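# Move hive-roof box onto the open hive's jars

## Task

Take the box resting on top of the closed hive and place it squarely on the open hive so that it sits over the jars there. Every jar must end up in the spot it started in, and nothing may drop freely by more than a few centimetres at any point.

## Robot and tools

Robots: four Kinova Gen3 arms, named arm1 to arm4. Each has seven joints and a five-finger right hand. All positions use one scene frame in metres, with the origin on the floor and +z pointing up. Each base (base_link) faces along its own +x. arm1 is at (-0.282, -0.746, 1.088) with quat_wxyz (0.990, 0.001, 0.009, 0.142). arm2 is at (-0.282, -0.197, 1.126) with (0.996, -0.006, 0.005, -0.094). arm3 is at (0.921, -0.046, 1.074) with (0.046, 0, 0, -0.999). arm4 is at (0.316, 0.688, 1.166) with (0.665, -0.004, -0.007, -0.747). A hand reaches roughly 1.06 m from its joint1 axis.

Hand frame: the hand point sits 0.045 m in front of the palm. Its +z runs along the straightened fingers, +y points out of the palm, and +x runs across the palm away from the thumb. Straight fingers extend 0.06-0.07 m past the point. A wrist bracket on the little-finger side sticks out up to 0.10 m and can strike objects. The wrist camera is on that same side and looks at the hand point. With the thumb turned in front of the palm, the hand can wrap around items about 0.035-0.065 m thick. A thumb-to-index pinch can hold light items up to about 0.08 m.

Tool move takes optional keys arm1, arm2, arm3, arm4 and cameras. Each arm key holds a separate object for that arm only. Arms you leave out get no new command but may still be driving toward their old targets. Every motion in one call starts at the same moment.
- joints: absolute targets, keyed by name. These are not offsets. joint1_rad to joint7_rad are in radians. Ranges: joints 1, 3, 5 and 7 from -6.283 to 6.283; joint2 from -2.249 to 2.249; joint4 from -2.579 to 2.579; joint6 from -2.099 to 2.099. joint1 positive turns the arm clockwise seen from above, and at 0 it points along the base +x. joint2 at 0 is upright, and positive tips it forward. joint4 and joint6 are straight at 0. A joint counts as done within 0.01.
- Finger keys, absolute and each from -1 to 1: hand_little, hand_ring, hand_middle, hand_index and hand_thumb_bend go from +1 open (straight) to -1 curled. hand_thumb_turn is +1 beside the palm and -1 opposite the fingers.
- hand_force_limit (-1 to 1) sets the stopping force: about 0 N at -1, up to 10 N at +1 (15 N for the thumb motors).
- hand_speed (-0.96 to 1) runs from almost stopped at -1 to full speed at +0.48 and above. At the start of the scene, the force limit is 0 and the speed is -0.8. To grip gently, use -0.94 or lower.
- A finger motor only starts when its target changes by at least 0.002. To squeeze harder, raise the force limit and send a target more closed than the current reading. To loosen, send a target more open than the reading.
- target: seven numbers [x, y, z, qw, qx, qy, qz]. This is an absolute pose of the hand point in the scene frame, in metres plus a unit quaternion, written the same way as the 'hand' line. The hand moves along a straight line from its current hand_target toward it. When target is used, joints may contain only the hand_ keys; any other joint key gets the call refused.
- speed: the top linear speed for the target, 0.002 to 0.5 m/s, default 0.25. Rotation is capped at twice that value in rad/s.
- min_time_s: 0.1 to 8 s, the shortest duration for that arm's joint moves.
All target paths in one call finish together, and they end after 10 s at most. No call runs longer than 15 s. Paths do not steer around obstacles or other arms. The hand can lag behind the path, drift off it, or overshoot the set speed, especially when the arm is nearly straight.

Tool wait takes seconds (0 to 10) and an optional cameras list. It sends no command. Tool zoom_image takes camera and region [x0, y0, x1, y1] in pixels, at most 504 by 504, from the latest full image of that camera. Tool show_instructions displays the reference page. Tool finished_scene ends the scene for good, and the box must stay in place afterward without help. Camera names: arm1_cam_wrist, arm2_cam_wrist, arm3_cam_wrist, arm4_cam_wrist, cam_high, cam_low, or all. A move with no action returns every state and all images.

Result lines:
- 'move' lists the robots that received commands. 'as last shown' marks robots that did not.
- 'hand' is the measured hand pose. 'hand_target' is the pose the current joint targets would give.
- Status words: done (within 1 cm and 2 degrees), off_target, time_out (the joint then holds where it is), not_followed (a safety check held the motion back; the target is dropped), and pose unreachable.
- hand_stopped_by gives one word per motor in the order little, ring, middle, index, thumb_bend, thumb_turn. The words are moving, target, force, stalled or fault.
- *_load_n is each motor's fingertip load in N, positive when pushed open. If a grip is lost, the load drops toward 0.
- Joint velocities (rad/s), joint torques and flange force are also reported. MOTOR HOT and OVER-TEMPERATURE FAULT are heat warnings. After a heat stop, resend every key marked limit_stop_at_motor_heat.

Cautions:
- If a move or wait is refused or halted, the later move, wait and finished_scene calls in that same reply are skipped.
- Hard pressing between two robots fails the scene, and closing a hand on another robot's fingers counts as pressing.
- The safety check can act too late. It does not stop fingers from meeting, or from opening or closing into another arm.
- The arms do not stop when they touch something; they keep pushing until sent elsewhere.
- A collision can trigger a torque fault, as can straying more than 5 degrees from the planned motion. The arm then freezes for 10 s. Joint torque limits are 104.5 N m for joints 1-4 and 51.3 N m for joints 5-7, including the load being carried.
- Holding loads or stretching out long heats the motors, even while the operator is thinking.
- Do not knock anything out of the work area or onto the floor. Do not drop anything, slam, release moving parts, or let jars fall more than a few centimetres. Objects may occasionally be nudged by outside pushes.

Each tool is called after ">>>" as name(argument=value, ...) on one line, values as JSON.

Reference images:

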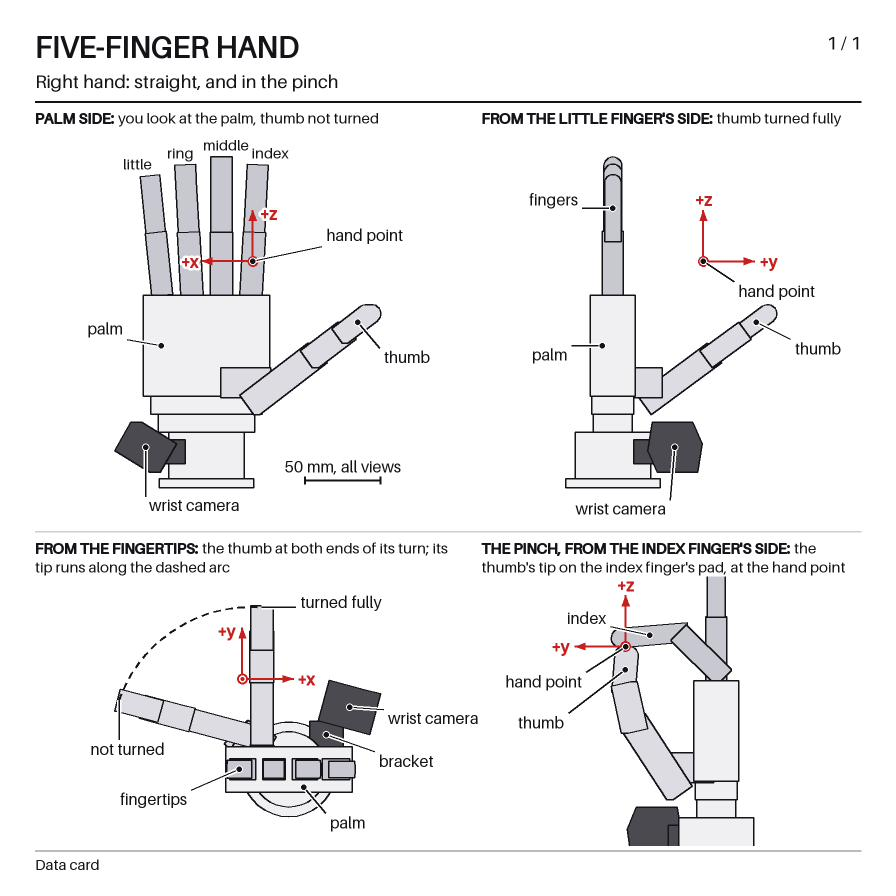

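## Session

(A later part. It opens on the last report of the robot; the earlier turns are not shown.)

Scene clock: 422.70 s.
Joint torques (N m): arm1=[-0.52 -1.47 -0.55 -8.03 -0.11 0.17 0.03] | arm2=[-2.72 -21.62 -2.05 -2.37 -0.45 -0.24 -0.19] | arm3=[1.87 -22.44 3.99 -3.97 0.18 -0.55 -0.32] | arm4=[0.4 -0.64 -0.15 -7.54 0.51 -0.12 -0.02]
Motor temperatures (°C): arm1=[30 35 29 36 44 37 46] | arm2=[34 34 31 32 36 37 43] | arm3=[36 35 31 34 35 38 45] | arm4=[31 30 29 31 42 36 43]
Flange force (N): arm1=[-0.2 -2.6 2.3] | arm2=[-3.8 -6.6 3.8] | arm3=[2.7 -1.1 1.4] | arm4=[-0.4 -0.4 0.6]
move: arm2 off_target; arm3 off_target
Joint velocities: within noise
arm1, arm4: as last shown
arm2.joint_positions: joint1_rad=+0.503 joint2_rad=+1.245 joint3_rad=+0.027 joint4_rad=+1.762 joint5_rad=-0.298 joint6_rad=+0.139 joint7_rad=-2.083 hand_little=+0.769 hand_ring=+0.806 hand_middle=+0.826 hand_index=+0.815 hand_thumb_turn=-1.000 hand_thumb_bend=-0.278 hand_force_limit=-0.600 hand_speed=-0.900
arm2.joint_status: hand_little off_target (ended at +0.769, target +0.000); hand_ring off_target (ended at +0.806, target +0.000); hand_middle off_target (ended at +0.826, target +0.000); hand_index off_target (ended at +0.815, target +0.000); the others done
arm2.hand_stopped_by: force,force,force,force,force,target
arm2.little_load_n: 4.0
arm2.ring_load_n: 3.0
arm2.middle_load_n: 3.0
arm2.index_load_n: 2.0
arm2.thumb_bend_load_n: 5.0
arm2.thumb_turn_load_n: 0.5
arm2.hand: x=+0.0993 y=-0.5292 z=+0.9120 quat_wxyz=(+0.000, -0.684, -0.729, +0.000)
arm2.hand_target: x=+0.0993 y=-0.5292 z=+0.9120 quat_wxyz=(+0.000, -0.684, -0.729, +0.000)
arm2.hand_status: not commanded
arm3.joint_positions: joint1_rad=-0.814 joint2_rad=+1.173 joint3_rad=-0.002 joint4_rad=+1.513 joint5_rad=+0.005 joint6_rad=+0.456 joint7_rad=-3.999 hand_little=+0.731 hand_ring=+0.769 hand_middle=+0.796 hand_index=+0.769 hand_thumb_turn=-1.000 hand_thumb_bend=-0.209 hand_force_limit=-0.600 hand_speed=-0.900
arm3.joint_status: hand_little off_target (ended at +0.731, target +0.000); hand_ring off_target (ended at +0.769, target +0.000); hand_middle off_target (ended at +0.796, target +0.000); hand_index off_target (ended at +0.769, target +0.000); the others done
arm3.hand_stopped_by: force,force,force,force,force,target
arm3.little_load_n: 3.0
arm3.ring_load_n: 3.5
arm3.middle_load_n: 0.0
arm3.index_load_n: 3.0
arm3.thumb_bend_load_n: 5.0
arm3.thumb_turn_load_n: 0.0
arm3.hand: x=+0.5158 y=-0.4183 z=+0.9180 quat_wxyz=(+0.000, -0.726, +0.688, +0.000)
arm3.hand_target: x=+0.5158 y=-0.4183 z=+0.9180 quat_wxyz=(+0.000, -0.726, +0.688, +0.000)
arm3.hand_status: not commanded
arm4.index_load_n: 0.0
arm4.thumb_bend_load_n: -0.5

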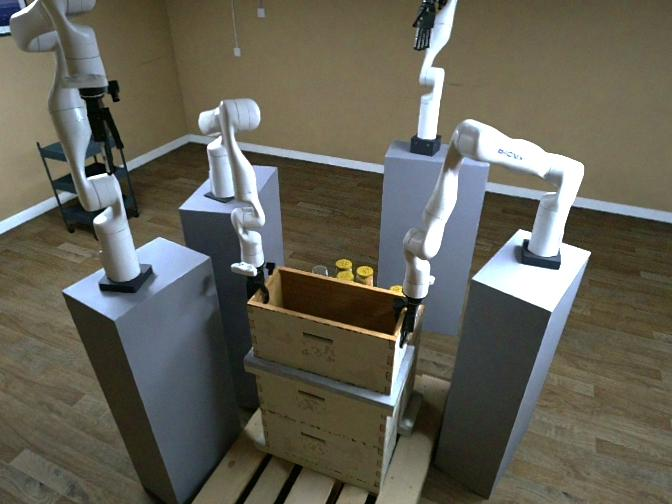

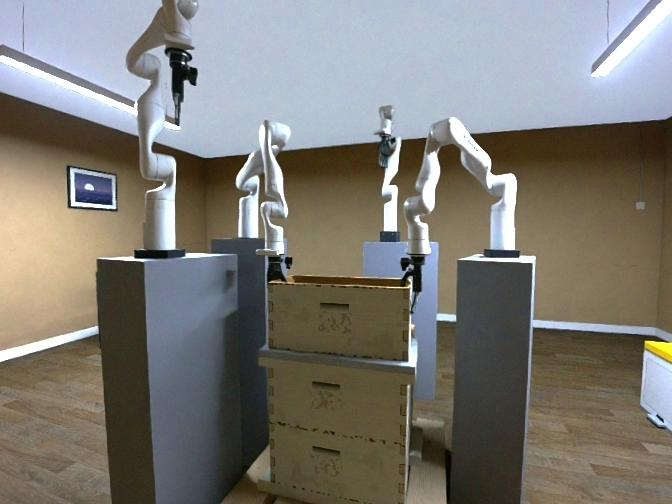

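>>> move(arm2={"joints":{"hand_thumb_bend":-0.9,"hand_speed":-0.94,"hand_force_limit":0.4}}, arm3={"joints":{"hand_thumb_bend":-0.9,"hand_speed":-0.94,"hand_force_limit":0.4}}, cameras=["arm2_cam_wrist","arm3_cam_wrist"])

Scene clock: 435.20 s.
Joint torques (N m): arm1=[-0.53 -1.51 -0.55 -7.99 -0.16 0.13 -0.02] | arm2=[-1.66 -21.1 -0.94 -1.31 -0.48 -0.04 -0.28] | arm3=[0.92 -21.93 2.77 -2.82 -0.18 0.08 -0.42] | arm4=[0.44 -0.59 -0.14 -7.59 0.56 -0.11 -0.02]
Motor temperatures (°C): arm1=[30 35 29 35 44 37 46] | arm2=[34 35 31 32 36 37 43] | arm3=[36 36 31 34 35 38 45] | arm4=[31 30 29 31 42 36 43]
Flange force (N): arm1=[-0.4 -2.8 2.0] | arm2=[-4.0 -3.5 4.4] | arm3=[3.0 2.0 2.2] | arm4=[-0.2 -0.4 0.8]
move: arm2 off_target; arm3 off_target
Joint velocities: within noise
arm1, arm4: as last shown
arm2.joint_positions: joint1_rad=+0.503 joint2_rad=+1.245 joint3_rad=+0.027 joint4_rad=+1.762 joint5_rad=-0.298 joint6_rad=+0.139 joint7_rad=-2.083 hand_little=+0.769 hand_ring=+0.806 hand_middle=+0.826 hand_index=+0.815 hand_thumb_turn=-1.000 hand_thumb_bend=-0.294 hand_force_limit=+0.400 hand_speed=-0.940
arm2.joint_status: hand_thumb_bend off_target (ended at -0.294, target -0.900); the others done
arm2.hand_stopped_by: force,force,force,force,force,target
arm2.little_load_n: 4.0
arm2.ring_load_n: 4.0
arm2.middle_load_n: 3.5
arm2.index_load_n: 2.5
arm2.thumb_bend_load_n: 10.0
arm2.thumb_turn_load_n: 1.0
arm2.hand: x=+0.0993 y=-0.5292 z=+0.9120 quat_wxyz=(+0.000, -0.684, -0.729, +0.000)
arm2.hand_target: x=+0.0993 y=-0.5292 z=+0.9120 quat_wxyz=(+0.000, -0.684, -0.729, +0.000)
arm2.hand_status: not commanded
arm3.joint_positions: joint1_rad=-0.814 joint2_rad=+1.173 joint3_rad=-0.002 joint4_rad=+1.513 joint5_rad=+0.005 joint6_rad=+0.456 joint7_rad=-3.999 hand_little=+0.731 hand_ring=+0.769 hand_middle=+0.796 hand_index=+0.769 hand_thumb_turn=-1.000 hand_thumb_bend=-0.223 hand_force_limit=+0.400 hand_speed=-0.940
arm3.joint_status: hand_thumb_bend off_target (ended at -0.223, target -0.900); the others done
arm3.hand_stopped_by: force,force,force,force,force,target
arm3.little_load_n: 3.5
arm3.ring_load_n: 3.5
arm3.middle_load_n: 0.0
arm3.index_load_n: 3.5
arm3.thumb_bend_load_n: 10.0
arm3.thumb_turn_load_n: 0.0
arm3.hand: x=+0.5158 y=-0.4183 z=+0.9180 quat_wxyz=(+0.000, -0.726, +0.688, +0.000)
arm3.hand_target: x=+0.5158 y=-0.4183 z=+0.9180 quat_wxyz=(+0.000, -0.726, +0.688, +0.000)
arm3.hand_status: not commanded
arm4.thumb_bend_load_n: 0.0
arm2_cam_wrist: T_world_to_cam=[[0.94053, 0.33917, -0.01922, 0.09899], [0.30412, -0.81539, 0.49259, -0.90909], [0.1514, -0.46914, -0.87005, 0.64399]] pos_world=[0.08586, -0.47272, 1.01002]
arm3_cam_wrist: T_world_to_cam=[[-0.94457, -0.32761, 0.02142, 0.32786], [-0.27297, 0.81992, 0.50321, 0.02723], [-0.18242, 0.46947, -0.8639, 1.19889]] pos_world=[0.53582, -0.47775, 1.01499]

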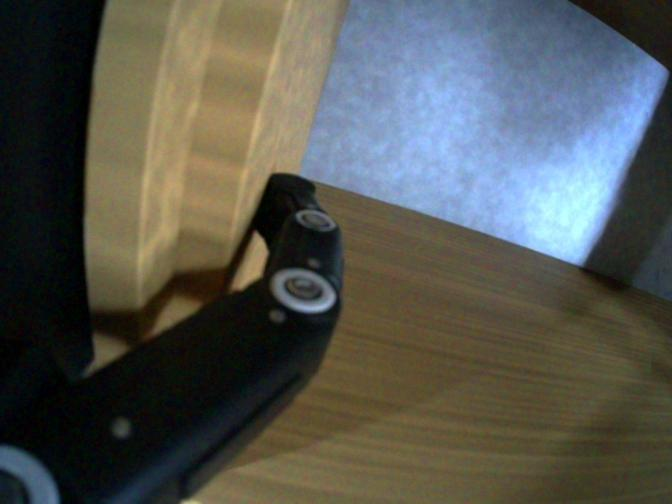

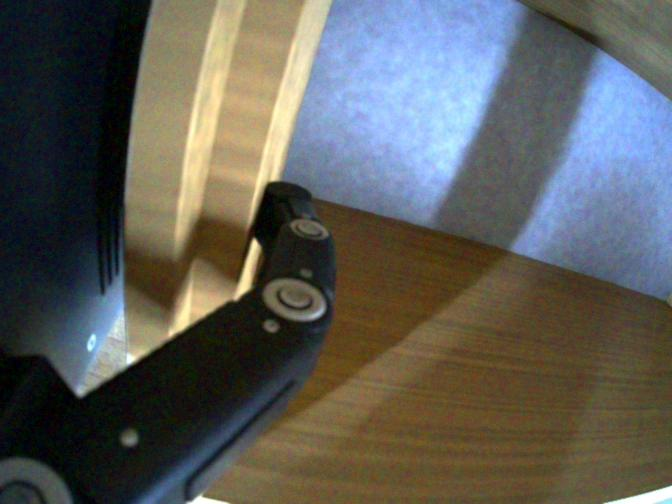

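>>> move(arm2={"target":[0.0993,-0.5292,0.918,0,0.6845,0.7290,0],"speed":0.01}, arm3={"target":[0.5158,-0.4183,0.924,0,-0.7260,0.6877,0],"speed":0.01}, cameras=["arm2_cam_wrist","arm3_cam_wrist","cam_low"])

>>> zoom_image(camera="cam_low", region=[240, 240, 440, 400])

Scene clock: 441.27 s.
Joint torques (N m): arm1=[-0.56 -1.5 -0.61 -8.02 -0.17 0.18 0.06] | arm2=[-1.4 -24.95 -0.47 -1.75 -0.42 -0.17 -0.24] | arm3=[-0.11 -25.85 2.09 -4.38 -0.24 -0.27 -0.32] | arm4=[0.4 -0.61 -0.1 -7.59 0.52 -0.12 0.03]
Motor temperatures (°C): arm1=[30 35 29 35 44 37 46] | arm2=[34 35 31 32 36 37 43] | arm3=[36 36 31 34 35 38 45] | arm4=[31 30 29 31 42 36 43]
Flange force (N): arm1=[-0.4 -2.7 2.3] | arm2=[-3.9 -2.9 13.1] | arm3=[1.3 2.8 8.8] | arm4=[-0.2 -0.1 0.8]
move: arm2 done; arm3 done
Joint velocities: within noise
arm1, arm4: as last shown
arm2.joint_positions: joint1_rad=+0.501 joint2_rad=+1.231 joint3_rad=+0.030 joint4_rad=+1.770 joint5_rad=-0.298 joint6_rad=+0.146 joint7_rad=-2.083 hand_little=+0.769 hand_ring=+0.806 hand_middle=+0.826 hand_index=+0.815 hand_thumb_turn=-1.000 hand_thumb_bend=-0.294 hand_force_limit=+0.400 hand_speed=-0.940
arm2.joint_status: not commanded
arm2.hand_stopped_by: force,force,force,force,force,target
arm2.little_load_n: 4.0
arm2.ring_load_n: 3.5
arm2.middle_load_n: 3.0
arm2.index_load_n: 2.5
arm2.thumb_bend_load_n: 10.0
arm2.thumb_turn_load_n: 1.0
arm2.hand: x=+0.0993 y=-0.5292 z=+0.9180 quat_wxyz=(+0.000, -0.685, -0.729, +0.000)
arm2.hand_target: x=+0.0993 y=-0.5292 z=+0.9180 quat_wxyz=(+0.000, -0.685, -0.729, +0.000)
arm2.hand_status: done (0.000 m and 0.0 deg from the pose sent, 0.006 m and 0.0 deg at the start)
arm3.joint_positions: joint1_rad=-0.814 joint2_rad=+1.160 joint3_rad=-0.002 joint4_rad=+1.519 joint5_rad=+0.005 joint6_rad=+0.463 joint7_rad=-3.999 hand_little=+0.731 hand_ring=+0.769 hand_middle=+0.796 hand_index=+0.769 hand_thumb_turn=-1.000 hand_thumb_bend=-0.223 hand_force_limit=+0.400 hand_speed=-0.940
arm3.joint_status: not commanded
arm3.hand_stopped_by: force,force,force,force,force,target
arm3.little_load_n: 3.0
arm3.ring_load_n: 3.5
arm3.middle_load_n: 0.0
arm3.index_load_n: 3.0
arm3.thumb_bend_load_n: 10.0
arm3.thumb_turn_load_n: 1.0
arm3.hand: x=+0.5158 y=-0.4183 z=+0.9240 quat_wxyz=(+0.000, -0.726, +0.688, +0.000)
arm3.hand_target: x=+0.5158 y=-0.4183 z=+0.9240 quat_wxyz=(+0.000, -0.726, +0.688, +0.000)
arm3.hand_status: done (0.000 m and 0.0 deg from the pose sent, 0.006 m and 0.0 deg at the start)
arm4.little_load_n: 0.5
arm4.thumb_bend_load_n: -0.5
arm2_cam_wrist: T_world_to_cam=[[0.94054, 0.33913, -0.01931, 0.09917], [0.30412, -0.81541, 0.49256, -0.91202], [0.1513, -0.46915, -0.87006, 0.64923]] pos_world=[0.08586, -0.47272, 1.01602]
arm3_cam_wrist: T_world_to_cam=[[-0.94459, -0.32756, 0.02145, 0.32773], [-0.27291, 0.81994, 0.50321, 0.02419], [-0.18242, 0.46947, -0.8639, 1.20407]] pos_world=[0.53582, -0.47775, 1.02099]

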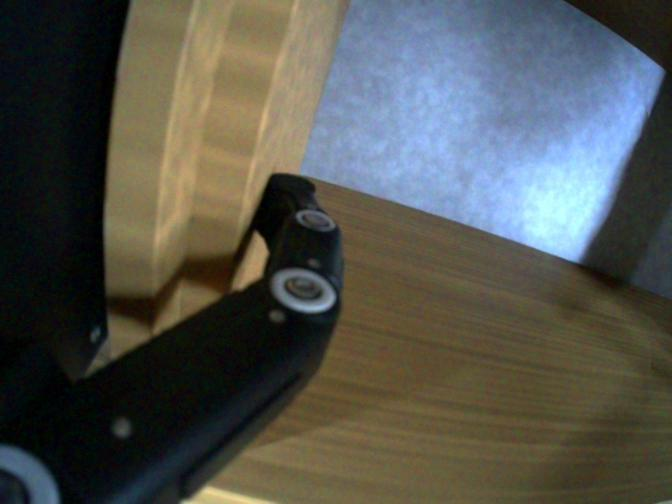

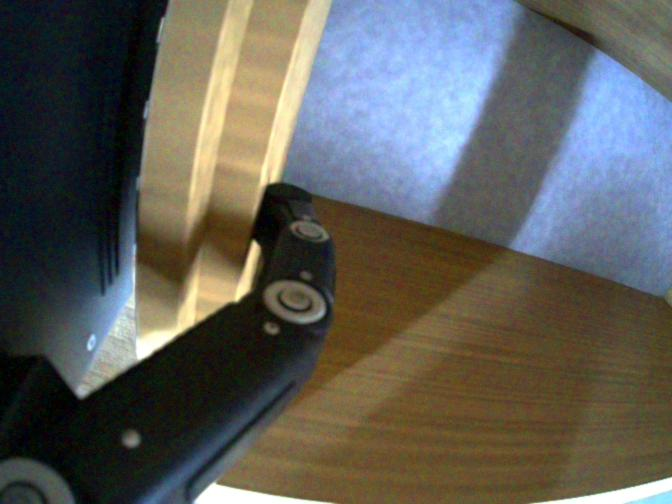

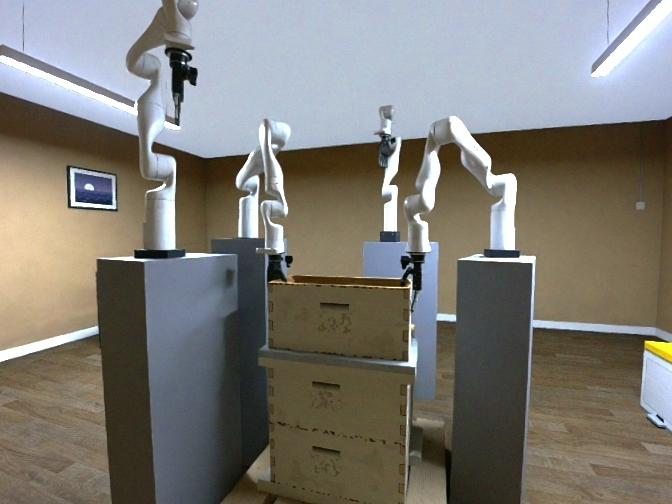

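Scaled by 2.520 from the camera's image (finer frame: 960x720).

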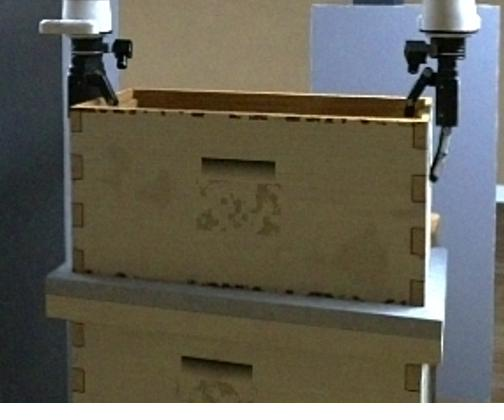

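>>> move(arm2={"target":[0.0993,-0.5292,0.926,0,0.6845,0.7290,0],"speed":0.01}, arm3={"target":[0.5158,-0.4183,0.932,0,-0.7260,0.6877,0],"speed":0.01}, cameras=["arm2_cam_wrist","arm3_cam_wrist","cam_high"])

>>> zoom_image(camera="cam_high", region=[350, 250, 450, 350])

Scene clock: 457.57 s.
Joint torques (N m): arm1=[-0.54 -1.5 -0.63 -8.11 -0.18 0.16 0.05] | arm2=[-1.46 -25 -0.45 -1.82 -0.43 -0.12 -0.25] | arm3=[-0.09 -25.86 2.14 -4.61 -0.19 -0.22 -0.36] | arm4=[0.42 -0.64 -0.09 -7.56 0.5 -0.11 -0.02]
Motor temperatures (°C): arm1=[30 35 29 35 44 37 46] | arm2=[34 35 31 32 36 37 42] | arm3=[36 37 31 34 35 38 45] | arm4=[31 30 29 31 42 36 43]
Flange force (N): arm1=[-0.3 -2.9 2.6] | arm2=[-4.0 -3.0 13.5] | arm3=[0.8 2.4 8.9] | arm4=[-0.4 -0.3 0.7]
move: arm2 done; arm3 done
Joint velocities: within noise
arm1, arm4: as last shown
arm2.joint_positions: joint1_rad=+0.500 joint2_rad=+1.212 joint3_rad=+0.033 joint4_rad=+1.781 joint5_rad=-0.298 joint6_rad=+0.155 joint7_rad=-2.084 hand_little=+0.769 hand_ring=+0.806 hand_middle=+0.826 hand_index=+0.815 hand_thumb_turn=-1.000 hand_thumb_bend=-0.294 hand_force_limit=+0.400 hand_speed=-0.940
arm2.joint_status: not commanded
arm2.hand_stopped_by: force,force,force,force,force,target
arm2.little_load_n: 4.0
arm2.ring_load_n: 3.5
arm2.middle_load_n: 3.0
arm2.index_load_n: 2.5
arm2.thumb_bend_load_n: 10.0
arm2.thumb_turn_load_n: 1.0
arm2.hand: x=+0.0993 y=-0.5292 z=+0.9260 quat_wxyz=(+0.000, -0.684, -0.729, +0.000)
arm2.hand_target: x=+0.0993 y=-0.5292 z=+0.9260 quat_wxyz=(+0.000, -0.684, -0.729, +0.000)
arm2.hand_status: done (0.000 m and 0.0 deg from the pose sent, 0.008 m and 0.0 deg at the start)
arm3.joint_positions: joint1_rad=-0.814 joint2_rad=+1.143 joint3_rad=-0.002 joint4_rad=+1.525 joint5_rad=+0.005 joint6_rad=+0.474 joint7_rad=-3.999 hand_little=+0.731 hand_ring=+0.769 hand_middle=+0.796 hand_index=+0.769 hand_thumb_turn=-1.000 hand_thumb_bend=-0.223 hand_force_limit=+0.400 hand_speed=-0.940
arm3.joint_status: not commanded
arm3.hand_stopped_by: force,force,force,force,force,target
arm3.little_load_n: 3.0
arm3.ring_load_n: 3.5
arm3.middle_load_n: 0.0
arm3.index_load_n: 3.0
arm3.thumb_bend_load_n: 10.0
arm3.thumb_turn_load_n: 0.5
arm3.hand: x=+0.5158 y=-0.4183 z=+0.9320 quat_wxyz=(+0.000, -0.726, +0.688, +0.000)
arm3.hand_target: x=+0.5158 y=-0.4183 z=+0.9320 quat_wxyz=(+0.000, -0.726, +0.688, +0.000)
arm3.hand_status: done (0.000 m and 0.0 deg from the pose sent, 0.008 m and 0.0 deg at the start)
arm4.little_load_n: 0.0
arm4.thumb_bend_load_n: 0.0
arm2_cam_wrist: T_world_to_cam=[[0.94053, 0.33917, -0.01922, 0.09926], [0.30412, -0.81539, 0.49259, -0.91598], [0.1514, -0.46914, -0.87005, 0.65617]] pos_world=[0.08586, -0.47272, 1.02402]
arm3_cam_wrist: T_world_to_cam=[[-0.94456, -0.32764, 0.0214, 0.32756], [-0.273, 0.81991, 0.50321, 0.02019], [-0.18242, 0.46947, -0.8639, 1.21098]] pos_world=[0.53582, -0.47775, 1.02899]

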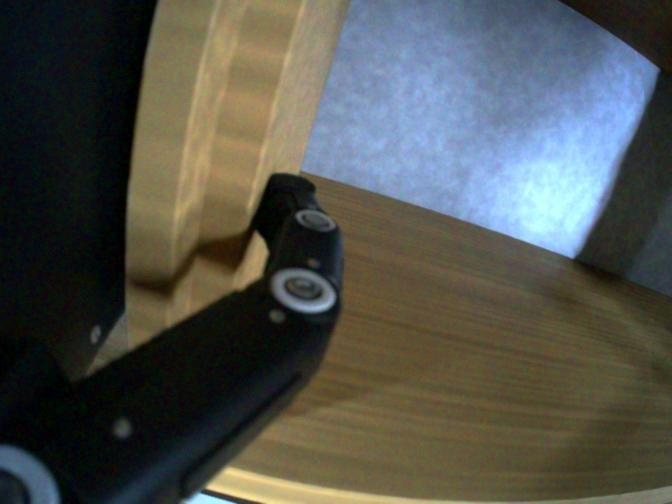

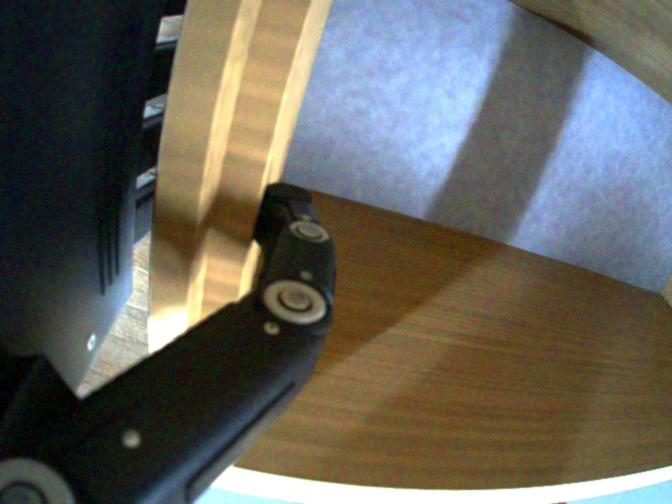

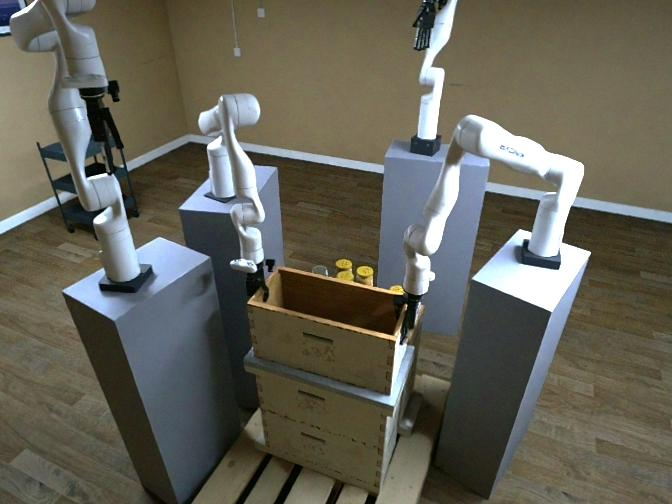

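Scaled by 5.040 from the camera's image (finer frame: 960x720).

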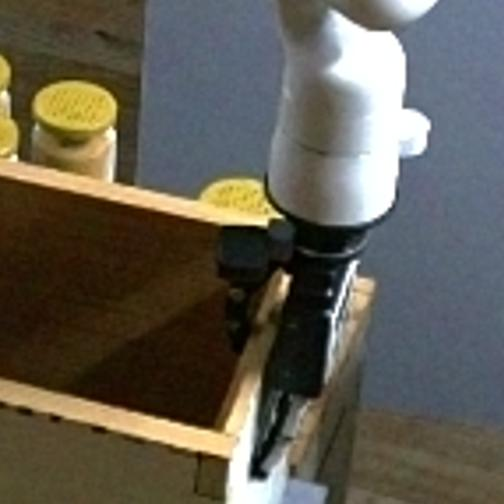

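>>> move(arm2={"joints":{"hand_index":0.1,"hand_middle":0.1,"hand_ring":0.1,"hand_little":0.1,"hand_speed":-0.94,"hand_force_limit":0.1}}, arm3={"joints":{"hand_index":0.1,"hand_middle":0.1,"hand_ring":0.1,"hand_little":0.1,"hand_speed":-0.94,"hand_force_limit":0.1}}, cameras=["cam_high","cam_low"])

Scene clock: 484.30 s.
Joint torques (N m): arm1=[-0.6 -1.52 -0.58 -7.98 -0.2 0.12 0.07] | arm2=[-2.98 -26.63 -2.64 -3.46 -0.62 -0.57 -0.24] | arm3=[2.51 -27.73 5.27 -6.27 0.48 -1.17 -0.45] | arm4=[0.44 -0.63 -0.1 -7.58 0.52 -0.13 0]
Motor temperatures (°C): arm1=[30 35 29 35 44 37 46] | arm2=[34 36 31 32 36 37 42] | arm3=[36 39 31 34 35 38 45] | arm4=[31 30 29 31 42 36 43]
Flange force (N): arm1=[-0.4 -2.6 1.9] | arm2=[-4.7 -6.9 14.2] | arm3=[2.6 -2.5 10.2] | arm4=[-0.2 -0.2 0.7]
move: arm2 off_target; arm3 off_target
Joint velocities: within noise
arm1, arm4: as last shown
arm1.thumb_bend_load_n: -0.5
arm2.joint_positions: joint1_rad=+0.500 joint2_rad=+1.212 joint3_rad=+0.033 joint4_rad=+1.781 joint5_rad=-0.298 joint6_rad=+0.155 joint7_rad=-2.084 hand_little=+0.759 hand_ring=+0.797 hand_middle=+0.816 hand_index=+0.801 hand_thumb_turn=-1.000 hand_thumb_bend=-0.293 hand_force_limit=+0.100 hand_speed=-0.940
arm2.joint_status: hand_little off_target (ended at +0.759, target +0.100); hand_ring off_target (ended at +0.797, target +0.100); hand_middle off_target (ended at +0.816, target +0.100); hand_index off_target (ended at +0.801, target +0.100); the others done
arm2.hand_stopped_by: force,force,force,force,force,target
arm2.little_load_n: 5.5
arm2.ring_load_n: 5.5
arm2.middle_load_n: 5.5
arm2.index_load_n: 7.0
arm2.thumb_bend_load_n: 12.5
arm2.thumb_turn_load_n: 1.5
arm2.hand: x=+0.0992 y=-0.5292 z=+0.9260 quat_wxyz=(+0.000, -0.685, -0.729, +0.000)
arm2.hand_target: x=+0.0993 y=-0.5292 z=+0.9260 quat_wxyz=(+0.000, -0.684, -0.729, +0.000)
arm2.hand_status: not commanded
arm3.joint_positions: joint1_rad=-0.814 joint2_rad=+1.143 joint3_rad=-0.002 joint4_rad=+1.525 joint5_rad=+0.005 joint6_rad=+0.474 joint7_rad=-3.999 hand_little=+0.716 hand_ring=+0.760 hand_middle=+0.776 hand_index=+0.759 hand_thumb_turn=-1.000 hand_thumb_bend=-0.223 hand_force_limit=+0.100 hand_speed=-0.940
arm3.joint_status: hand_little off_target (ended at +0.716, target +0.100); hand_ring off_target (ended at +0.760, target +0.100); hand_middle off_target (ended at +0.776, target +0.100); hand_index off_target (ended at +0.759, target +0.100); the others done
arm3.hand_stopped_by: force,force,force,force,force,target
arm3.little_load_n: 6.5
arm3.ring_load_n: 4.5
arm3.middle_load_n: 7.0
arm3.index_load_n: 4.5
arm3.thumb_bend_load_n: 13.0
arm3.thumb_turn_load_n: 1.0
arm3.hand: x=+0.5159 y=-0.4183 z=+0.9320 quat_wxyz=(+0.000, -0.726, +0.688, +0.000)
arm3.hand_target: x=+0.5158 y=-0.4183 z=+0.9320 quat_wxyz=(+0.000, -0.726, +0.688, +0.000)
arm3.hand_status: not commanded

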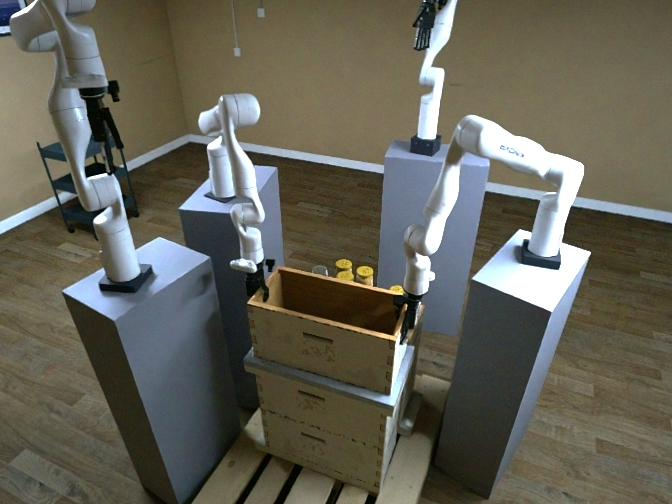

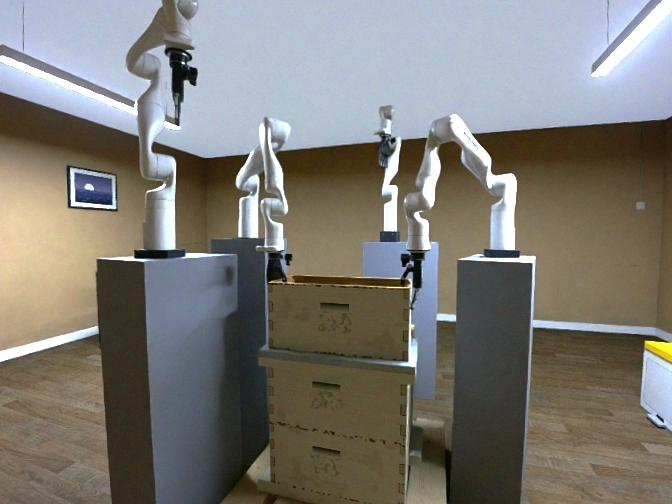

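>>> move(cameras=["arm4_cam_wrist","cam_high","cam_low"])

>>> zoom_image(camera="cam_low", region=[300, 280, 380, 340])

>>> zoom_image(camera="cam_high", region=[280, 310, 360, 370])

>>> zoom_image(camera="arm4_cam_wrist", region=[320, 260, 510, 400])

Scene clock: 520.47 s.
Joint torques (N m): arm1=[-0.48 -1.47 -0.65 -8.02 -0.15 0.12 0] | arm2=[-2.95 -26.61 -2.6 -3.49 -0.59 -0.59 -0.22] | arm3=[2.48 -27.73 5.28 -6.31 0.46 -1.17 -0.45] | arm4=[0.39 -0.6 -0.13 -7.57 0.49 -0.13 0]
Motor temperatures (°C): arm1=[30 35 29 35 44 37 46] | arm2=[34 38 31 32 36 37 42] | arm3=[36 41 31 34 35 38 45] | arm4=[31 30 29 31 42 36 43]
Flange force (N): arm1=[-0.4 -3.1 2.2] | arm2=[-4.6 -6.9 14.1] | arm3=[2.5 -2.5 10.2] | arm4=[-0.3 -0.4 0.7]
Joint velocities: within noise
arm1.joint_positions: joint1_rad=+0.755 joint2_rad=-0.334 joint3_rad=-0.105 joint4_rad=+1.570 joint5_rad=-0.038 joint6_rad=+1.931 joint7_rad=-2.043 hand_little=+1.000 hand_ring=+1.000 hand_middle=+1.000 hand_index=+1.000 hand_thumb_turn=+1.000 hand_thumb_bend=+1.000 hand_force_limit=+0.000 hand_speed=-0.800
arm1.joint_status: not commanded
arm1.hand_stopped_by: target,target,target,target,target,target
arm1.little_load_n: 0.0
arm1.ring_load_n: 0.0
arm1.middle_load_n: -0.5
arm1.index_load_n: -0.5
arm1.thumb_bend_load_n: 0.0
arm1.thumb_turn_load_n: 0.0
arm1.hand: x=-0.0720 y=-0.7882 z=+1.5467 quat_wxyz=(+0.022, -0.403, -0.915, +0.004) (m; scene frame)
arm1.hand_target: x=-0.0720 y=-0.7882 z=+1.5467 quat_wxyz=(+0.022, -0.403, -0.915, +0.004) (m; scene frame)
arm1.hand_status: not commanded
arm2.joint_positions: joint1_rad=+0.500 joint2_rad=+1.212 joint3_rad=+0.033 joint4_rad=+1.781 joint5_rad=-0.298 joint6_rad=+0.155 joint7_rad=-2.084 hand_little=+0.759 hand_ring=+0.797 hand_middle=+0.816 hand_index=+0.801 hand_thumb_turn=-1.000 hand_thumb_bend=-0.293 hand_force_limit=+0.100 hand_speed=-0.940
arm2.joint_status: hand_little off_target (ended at +0.759, target +0.100); hand_ring off_target (ended at +0.797, target +0.100); hand_middle off_target (ended at +0.816, target +0.100); hand_index off_target (ended at +0.801, target +0.100); the others done
arm2.hand_stopped_by: force,force,force,force,force,target
arm2.little_load_n: 5.5
arm2.ring_load_n: 5.5
arm2.middle_load_n: 5.5
arm2.index_load_n: 7.0
arm2.thumb_bend_load_n: 12.5
arm2.thumb_turn_load_n: 1.5
arm2.hand: x=+0.0993 y=-0.5292 z=+0.9260 quat_wxyz=(+0.000, -0.684, -0.729, +0.000) (m; scene frame)
arm2.hand_target: x=+0.0993 y=-0.5292 z=+0.9260 quat_wxyz=(+0.000, -0.684, -0.729, +0.000) (m; scene frame)
arm2.hand_status: not commanded
arm3.joint_positions: joint1_rad=-0.814 joint2_rad=+1.143 joint3_rad=-0.002 joint4_rad=+1.525 joint5_rad=+0.005 joint6_rad=+0.474 joint7_rad=-3.999 hand_little=+0.716 hand_ring=+0.760 hand_middle=+0.776 hand_index=+0.759 hand_thumb_turn=-1.000 hand_thumb_bend=-0.223 hand_force_limit=+0.100 hand_speed=-0.940
arm3.joint_status: hand_little off_target (ended at +0.716, target +0.100); hand_ring off_target (ended at +0.760, target +0.100); hand_middle off_target (ended at +0.776, target +0.100); hand_index off_target (ended at +0.759, target +0.100); the others done
arm3.hand_stopped_by: force,force,force,force,force,target
arm3.little_load_n: 6.5
arm3.ring_load_n: 4.0
arm3.middle_load_n: 7.0
arm3.index_load_n: 4.0
arm3.thumb_bend_load_n: 13.5
arm3.thumb_turn_load_n: 1.0
arm3.hand: x=+0.5158 y=-0.4183 z=+0.9320 quat_wxyz=(+0.000, -0.726, +0.688, +0.000) (m; scene frame)
arm3.hand_target: x=+0.5158 y=-0.4183 z=+0.9320 quat_wxyz=(+0.000, -0.726, +0.688, +0.000) (m; scene frame)
arm3.hand_status: not commanded
arm4.joint_positions: joint1_rad=+0.021 joint2_rad=-0.363 joint3_rad=-0.121 joint4_rad=+1.502 joint5_rad=+0.012 joint6_rad=+1.929 joint7_rad=-2.067 hand_little=+1.000 hand_ring=+1.000 hand_middle=+1.000 hand_index=+1.000 hand_thumb_turn=+1.000 hand_thumb_bend=+1.000 hand_force_limit=+0.000 hand_speed=-0.800
arm4.joint_status: not commanded
arm4.hand_stopped_by: target,target,target,target,target,target
arm4.little_load_n: 0.0
arm4.ring_load_n: 0.0
arm4.middle_load_n: 0.0
arm4.index_load_n: -0.5
arm4.thumb_bend_load_n: 0.0
arm4.thumb_turn_load_n: 0.0
arm4.hand: x=+0.3280 y=+0.4803 z=+1.6593 quat_wxyz=(-0.024, -0.865, -0.500, +0.044) (m; scene frame)
arm4.hand_target: x=+0.3280 y=+0.4803 z=+1.6593 quat_wxyz=(-0.024, -0.865, -0.500, +0.044) (m; scene frame)
arm4.hand_status: not commanded
pictures: arm4_cam_wrist, cam_high, cam_low

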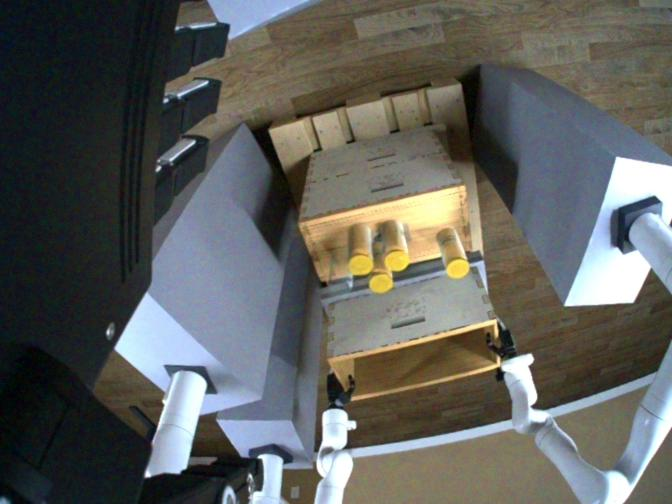

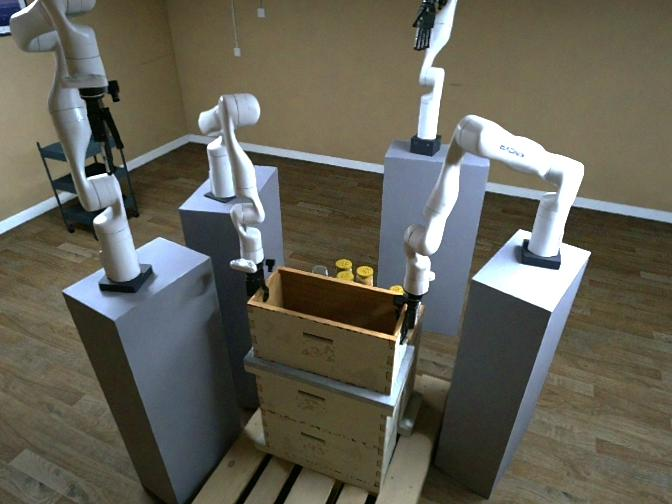

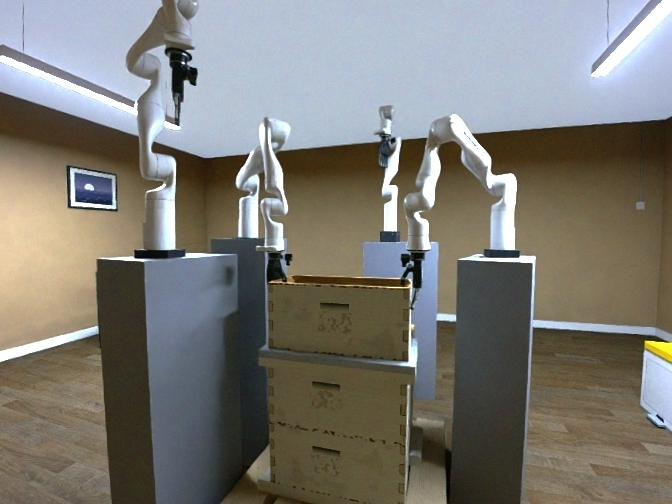

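Scaled by 6.300 from the camera's image (finer frame: 960x720).

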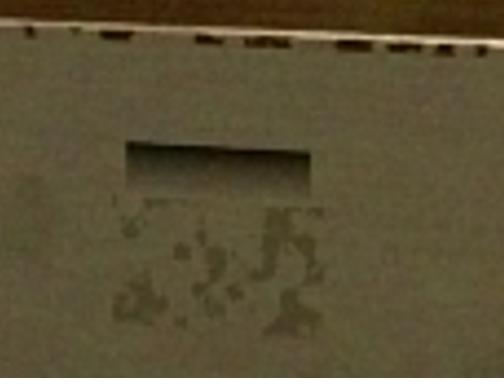

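Scaled by 6.300 from the camera's image (finer frame: 960x720).

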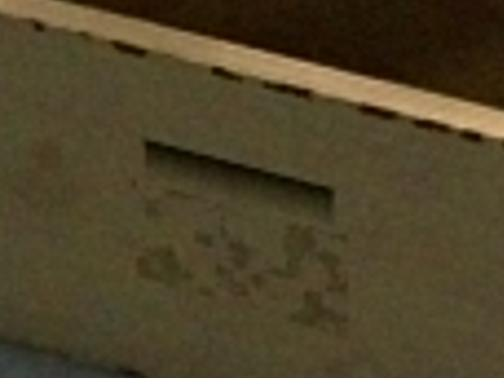

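Scaled by 2.653 from the camera's image (finer frame: 960x720).

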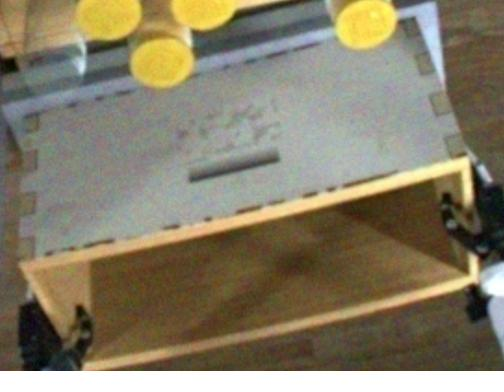

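>>> move(arm2={"joints":{"hand_thumb_bend":0.0,"hand_index":1,"hand_middle":1,"hand_ring":1,"hand_little":1,"hand_speed":-0.8}}, arm3={"joints":{"hand_thumb_bend":0.0,"hand_index":1,"hand_middle":1,"hand_ring":1,"hand_little":1,"hand_speed":-0.8}})

>>> move(arm2={"target":[0.0993,-0.5292,0.914,0,0.6845,0.7290,0],"speed":0.03}, arm3={"target":[0.5158,-0.4183,0.920,0,-0.7260,0.6877,0],"speed":0.03})

>>> move(arm2={"target":[0.1013,-0.5291,0.914,0,0.6845,0.7290,0],"speed":0.01}, arm3={"target":[0.5128,-0.4184,0.920,0,-0.7260,0.6877,0],"speed":0.01}, cameras=["arm2_cam_wrist","arm3_cam_wrist"])

Scene clock: 641.50 s.
Joint torques (N m): arm1=[-0.6 -1.5 -0.62 -8.04 -0.2 0.17 0] | arm2=[-1.84 -19.4 -0.41 -0.83 -0.11 0.23 -0.08] | arm3=[-0.02 -21.1 1.74 -3.15 -0.23 0.03 -0.15] | arm4=[0.45 -0.59 -0.09 -7.55 0.52 -0.11 0.02]
Motor temperatures (°C): arm1=[30 35 29 35 44 36 45] | arm2=[33 40 31 32 36 37 42] | arm3=[37 44 31 34 35 37 45] | arm4=[31 30 29 31 42 36 43]
Flange force (N): arm1=[-0.5 -3.0 2.3] | arm2=[-4.0 -3.3 1.9] | arm3=[1.1 1.9 0.3] | arm4=[-0.2 -0.1 0.7]
move: arm2 done; arm3 done
Joint velocities: within noise
arm1, arm4: as last shown
arm1.middle_load_n: 0.0
arm1.index_load_n: 0.5
arm2.joint_positions: joint1_rad=+0.500 joint2_rad=+1.212 joint3_rad=+0.033 joint4_rad=+1.781 joint5_rad=-0.298 joint6_rad=+0.155 joint7_rad=-2.084 hand_little=+1.000 hand_ring=+1.000 hand_middle=+1.000 hand_index=+1.000 hand_thumb_turn=-1.000 hand_thumb_bend=+0.000 hand_force_limit=+0.100 hand_speed=-0.800
arm2.joint_status: all done
arm2.hand_stopped_by: target,target,target,target,target,target
arm2.little_load_n: 0.0
arm2.ring_load_n: 0.0
arm2.middle_load_n: 0.0
arm2.index_load_n: 0.0
arm2.thumb_bend_load_n: 0.0
arm2.thumb_turn_load_n: 0.0
arm2.hand: x=+0.0993 y=-0.5292 z=+0.9260 quat_wxyz=(+0.000, -0.684, -0.729, +0.000)
arm2.hand_target: x=+0.0993 y=-0.5292 z=+0.9260 quat_wxyz=(+0.000, -0.684, -0.729, +0.000)
arm2.hand_status: not commanded
arm3.joint_positions: joint1_rad=-0.814 joint2_rad=+1.143 joint3_rad=-0.002 joint4_rad=+1.525 joint5_rad=+0.005 joint6_rad=+0.474 joint7_rad=-3.999 hand_little=+1.000 hand_ring=+1.000 hand_middle=+1.000 hand_index=+1.000 hand_thumb_turn=-1.000 hand_thumb_bend=+0.000 hand_force_limit=+0.100 hand_speed=-0.800
arm3.joint_status: all done
arm3.hand_stopped_by: target,target,target,target,target,target
arm3.little_load_n: 0.0
arm3.ring_load_n: 0.0
arm3.middle_load_n: 0.0
arm3.index_load_n: 0.0
arm3.thumb_bend_load_n: 0.0
arm3.thumb_turn_load_n: 0.0
arm3.hand: x=+0.5158 y=-0.4183 z=+0.9320 quat_wxyz=(+0.000, -0.726, +0.688, +0.000)
arm3.hand_target: x=+0.5158 y=-0.4183 z=+0.9320 quat_wxyz=(+0.000, -0.726, +0.688, +0.000)
arm3.hand_status: not commanded
arm4.index_load_n: 0.0
pictures: none

Scene clock: 642.47 s.
Joint torques (N m): arm1=[-0.58 -1.47 -0.6 -7.97 -0.21 0.21 0.01] | arm2=[-1.84 -19.52 -0.41 -0.68 -0.14 0.27 -0.05] | arm3=[-0.05 -21.16 1.67 -3.05 -0.26 0.02 -0.15] | arm4=[0.44 -0.58 -0.15 -7.58 0.51 -0.1 0.01]
Motor temperatures (°C): arm1=[30 35 29 35 44 36 45] | arm2=[33 40 31 32 36 37 42] | arm3=[37 44 31 34 35 37 45] | arm4=[31 30 29 31 42 36 43]
Flange force (N): arm1=[-0.5 -2.9 2.2] | arm2=[-4.0 -3.3 2.1] | arm3=[1.0 2.0 0.3] | arm4=[-0.2 -0.4 0.9]
move: arm2 done; arm3 done
Joint velocities: within noise
arm1, arm4: as last shown
arm1.index_load_n: 0.0
arm2.joint_positions: joint1_rad=+0.502 joint2_rad=+1.241 joint3_rad=+0.028 joint4_rad=+1.765 joint5_rad=-0.298 joint6_rad=+0.141 joint7_rad=-2.083 hand_little=+1.000 hand_ring=+1.000 hand_middle=+1.000 hand_index=+1.000 hand_thumb_turn=-1.000 hand_thumb_bend=+0.000 hand_force_limit=+0.100 hand_speed=-0.800
arm2.joint_status: not commanded
arm2.hand_stopped_by: target,target,target,target,target,target
arm2.little_load_n: 0.0
arm2.ring_load_n: 0.0
arm2.middle_load_n: 0.0
arm2.index_load_n: 0.0
arm2.thumb_bend_load_n: 0.0
arm2.thumb_turn_load_n: 0.0
arm2.hand: x=+0.0993 y=-0.5292 z=+0.9140 quat_wxyz=(+0.000, -0.684, -0.729, +0.000)
arm2.hand_target: x=+0.0993 y=-0.5292 z=+0.9140 quat_wxyz=(+0.000, -0.684, -0.729, +0.000)
arm2.hand_status: done (0.000 m and 0.0 deg from the pose sent, 0.012 m and 0.0 deg at the start)
arm3.joint_positions: joint1_rad=-0.814 joint2_rad=+1.168 joint3_rad=-0.002 joint4_rad=+1.515 joint5_rad=+0.005 joint6_rad=+0.458 joint7_rad=-3.999 hand_little=+1.000 hand_ring=+1.000 hand_middle=+1.000 hand_index=+1.000 hand_thumb_turn=-1.000 hand_thumb_bend=+0.000 hand_force_limit=+0.100 hand_speed=-0.800
arm3.joint_status: not commanded
arm3.hand_stopped_by: target,target,target,target,target,target
arm3.little_load_n: 0.0
arm3.ring_load_n: 0.0
arm3.middle_load_n: 0.0
arm3.index_load_n: 0.0
arm3.thumb_bend_load_n: 0.0
arm3.thumb_turn_load_n: 0.0
arm3.hand: x=+0.5158 y=-0.4183 z=+0.9200 quat_wxyz=(+0.000, -0.726, +0.688, +0.000)
arm3.hand_target: x=+0.5158 y=-0.4183 z=+0.9200 quat_wxyz=(+0.000, -0.726, +0.688, +0.000)
arm3.hand_status: done (0.000 m and 0.0 deg from the pose sent, 0.012 m and 0.0 deg at the start)
pictures: none

Scene clock: 643.43 s.
Joint torques (N m): arm1=[-0.57 -1.47 -0.52 -7.99 -0.2 0.13 0.01] | arm2=[-1.8 -19.56 -0.45 -0.74 -0.14 0.25 -0.09] | arm3=[-0.06 -21.17 1.7 -3.02 -0.25 0.05 -0.17] | arm4=[0.47 -0.58 -0.09 -7.57 0.51 -0.1 0.01]
Motor temperatures (°C): arm1=[30 35 29 35 44 36 45] | arm2=[33 40 31 32 36 37 42] | arm3=[37 44 31 34 35 37 45] | arm4=[31 30 29 31 42 36 43]
Flange force (N): arm1=[-0.3 -2.7 2.1] | arm2=[-4.0 -3.2 2.0] | arm3=[1.1 2.1 0.3] | arm4=[-0.2 -0.2 0.8]
move: arm2 done; arm3 done
Joint velocities: within noise
arm1, arm4: as last shown
arm1.index_load_n: 0.5
arm2.joint_positions: joint1_rad=+0.498 joint2_rad=+1.241 joint3_rad=+0.030 joint4_rad=+1.760 joint5_rad=-0.300 joint6_rad=+0.146 joint7_rad=-2.085 hand_little=+1.000 hand_ring=+1.000 hand_middle=+1.000 hand_index=+1.000 hand_thumb_turn=-1.000 hand_thumb_bend=+0.000 hand_force_limit=+0.100 hand_speed=-0.800
arm2.joint_status: not commanded
arm2.hand_stopped_by: target,target,target,target,target,target
arm2.little_load_n: 0.0
arm2.ring_load_n: 0.0
arm2.middle_load_n: 0.0
arm2.index_load_n: 0.0
arm2.thumb_bend_load_n: 0.0
arm2.thumb_turn_load_n: 0.0
arm2.hand: x=+0.1013 y=-0.5291 z=+0.9140 quat_wxyz=(+0.000, -0.684, -0.729, +0.000)
arm2.hand_target: x=+0.1013 y=-0.5291 z=+0.9140 quat_wxyz=(+0.000, -0.684, -0.729, +0.000)
arm2.hand_status: done (0.000 m and 0.0 deg from the pose sent, 0.002 m and 0.0 deg at the start)
arm3.joint_positions: joint1_rad=-0.810 joint2_rad=+1.171 joint3_rad=-0.003 joint4_rad=+1.507 joint5_rad=+0.006 joint6_rad=+0.464 joint7_rad=-3.995 hand_little=+1.000 hand_ring=+1.000 hand_middle=+1.000 hand_index=+1.000 hand_thumb_turn=-1.000 hand_thumb_bend=+0.000 hand_force_limit=+0.100 hand_speed=-0.800
arm3.joint_status: not commanded
arm3.hand_stopped_by: target,target,target,target,target,target
arm3.little_load_n: 0.0
arm3.ring_load_n: 0.0
arm3.middle_load_n: 0.0
arm3.index_load_n: 0.0
arm3.thumb_bend_load_n: 0.0
arm3.thumb_turn_load_n: 0.0
arm3.hand: x=+0.5128 y=-0.4184 z=+0.9200 quat_wxyz=(+0.000, -0.726, +0.688, +0.000)
arm3.hand_target: x=+0.5128 y=-0.4184 z=+0.9200 quat_wxyz=(+0.000, -0.726, +0.688, +0.000)
arm3.hand_status: done (0.000 m and 0.0 deg from the pose sent, 0.003 m and 0.0 deg at the start)
arm4.little_load_n: -0.5
arm4.middle_load_n: -0.5
arm2_cam_wrist: T_world_to_cam=[[0.94053, 0.33917, -0.01922, 0.09712], [0.30412, -0.81539, 0.49259, -0.91065], [0.1514, -0.46914, -0.87005, 0.64557]] pos_world=[0.08786, -0.47262, 1.01212]
arm3_cam_wrist: T_world_to_cam=[[-0.94457, -0.32761, 0.02142, 0.32495], [-0.27297, 0.81992, 0.50321, 0.02548], [-0.18242, 0.46947, -0.8639, 1.20011]] pos_world=[0.53282, -0.47785, 1.01699]

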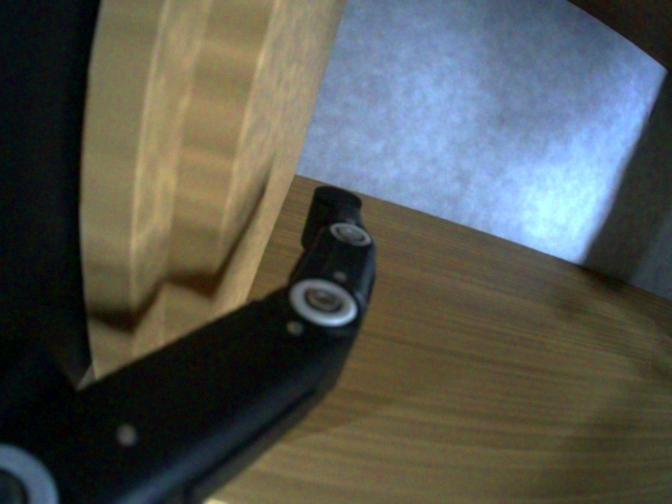

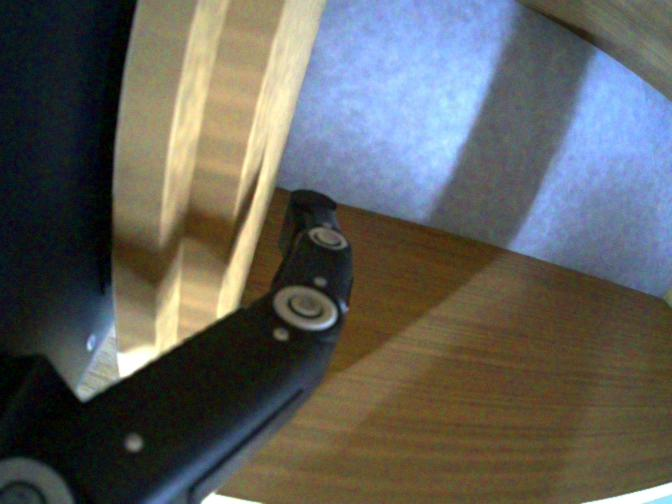

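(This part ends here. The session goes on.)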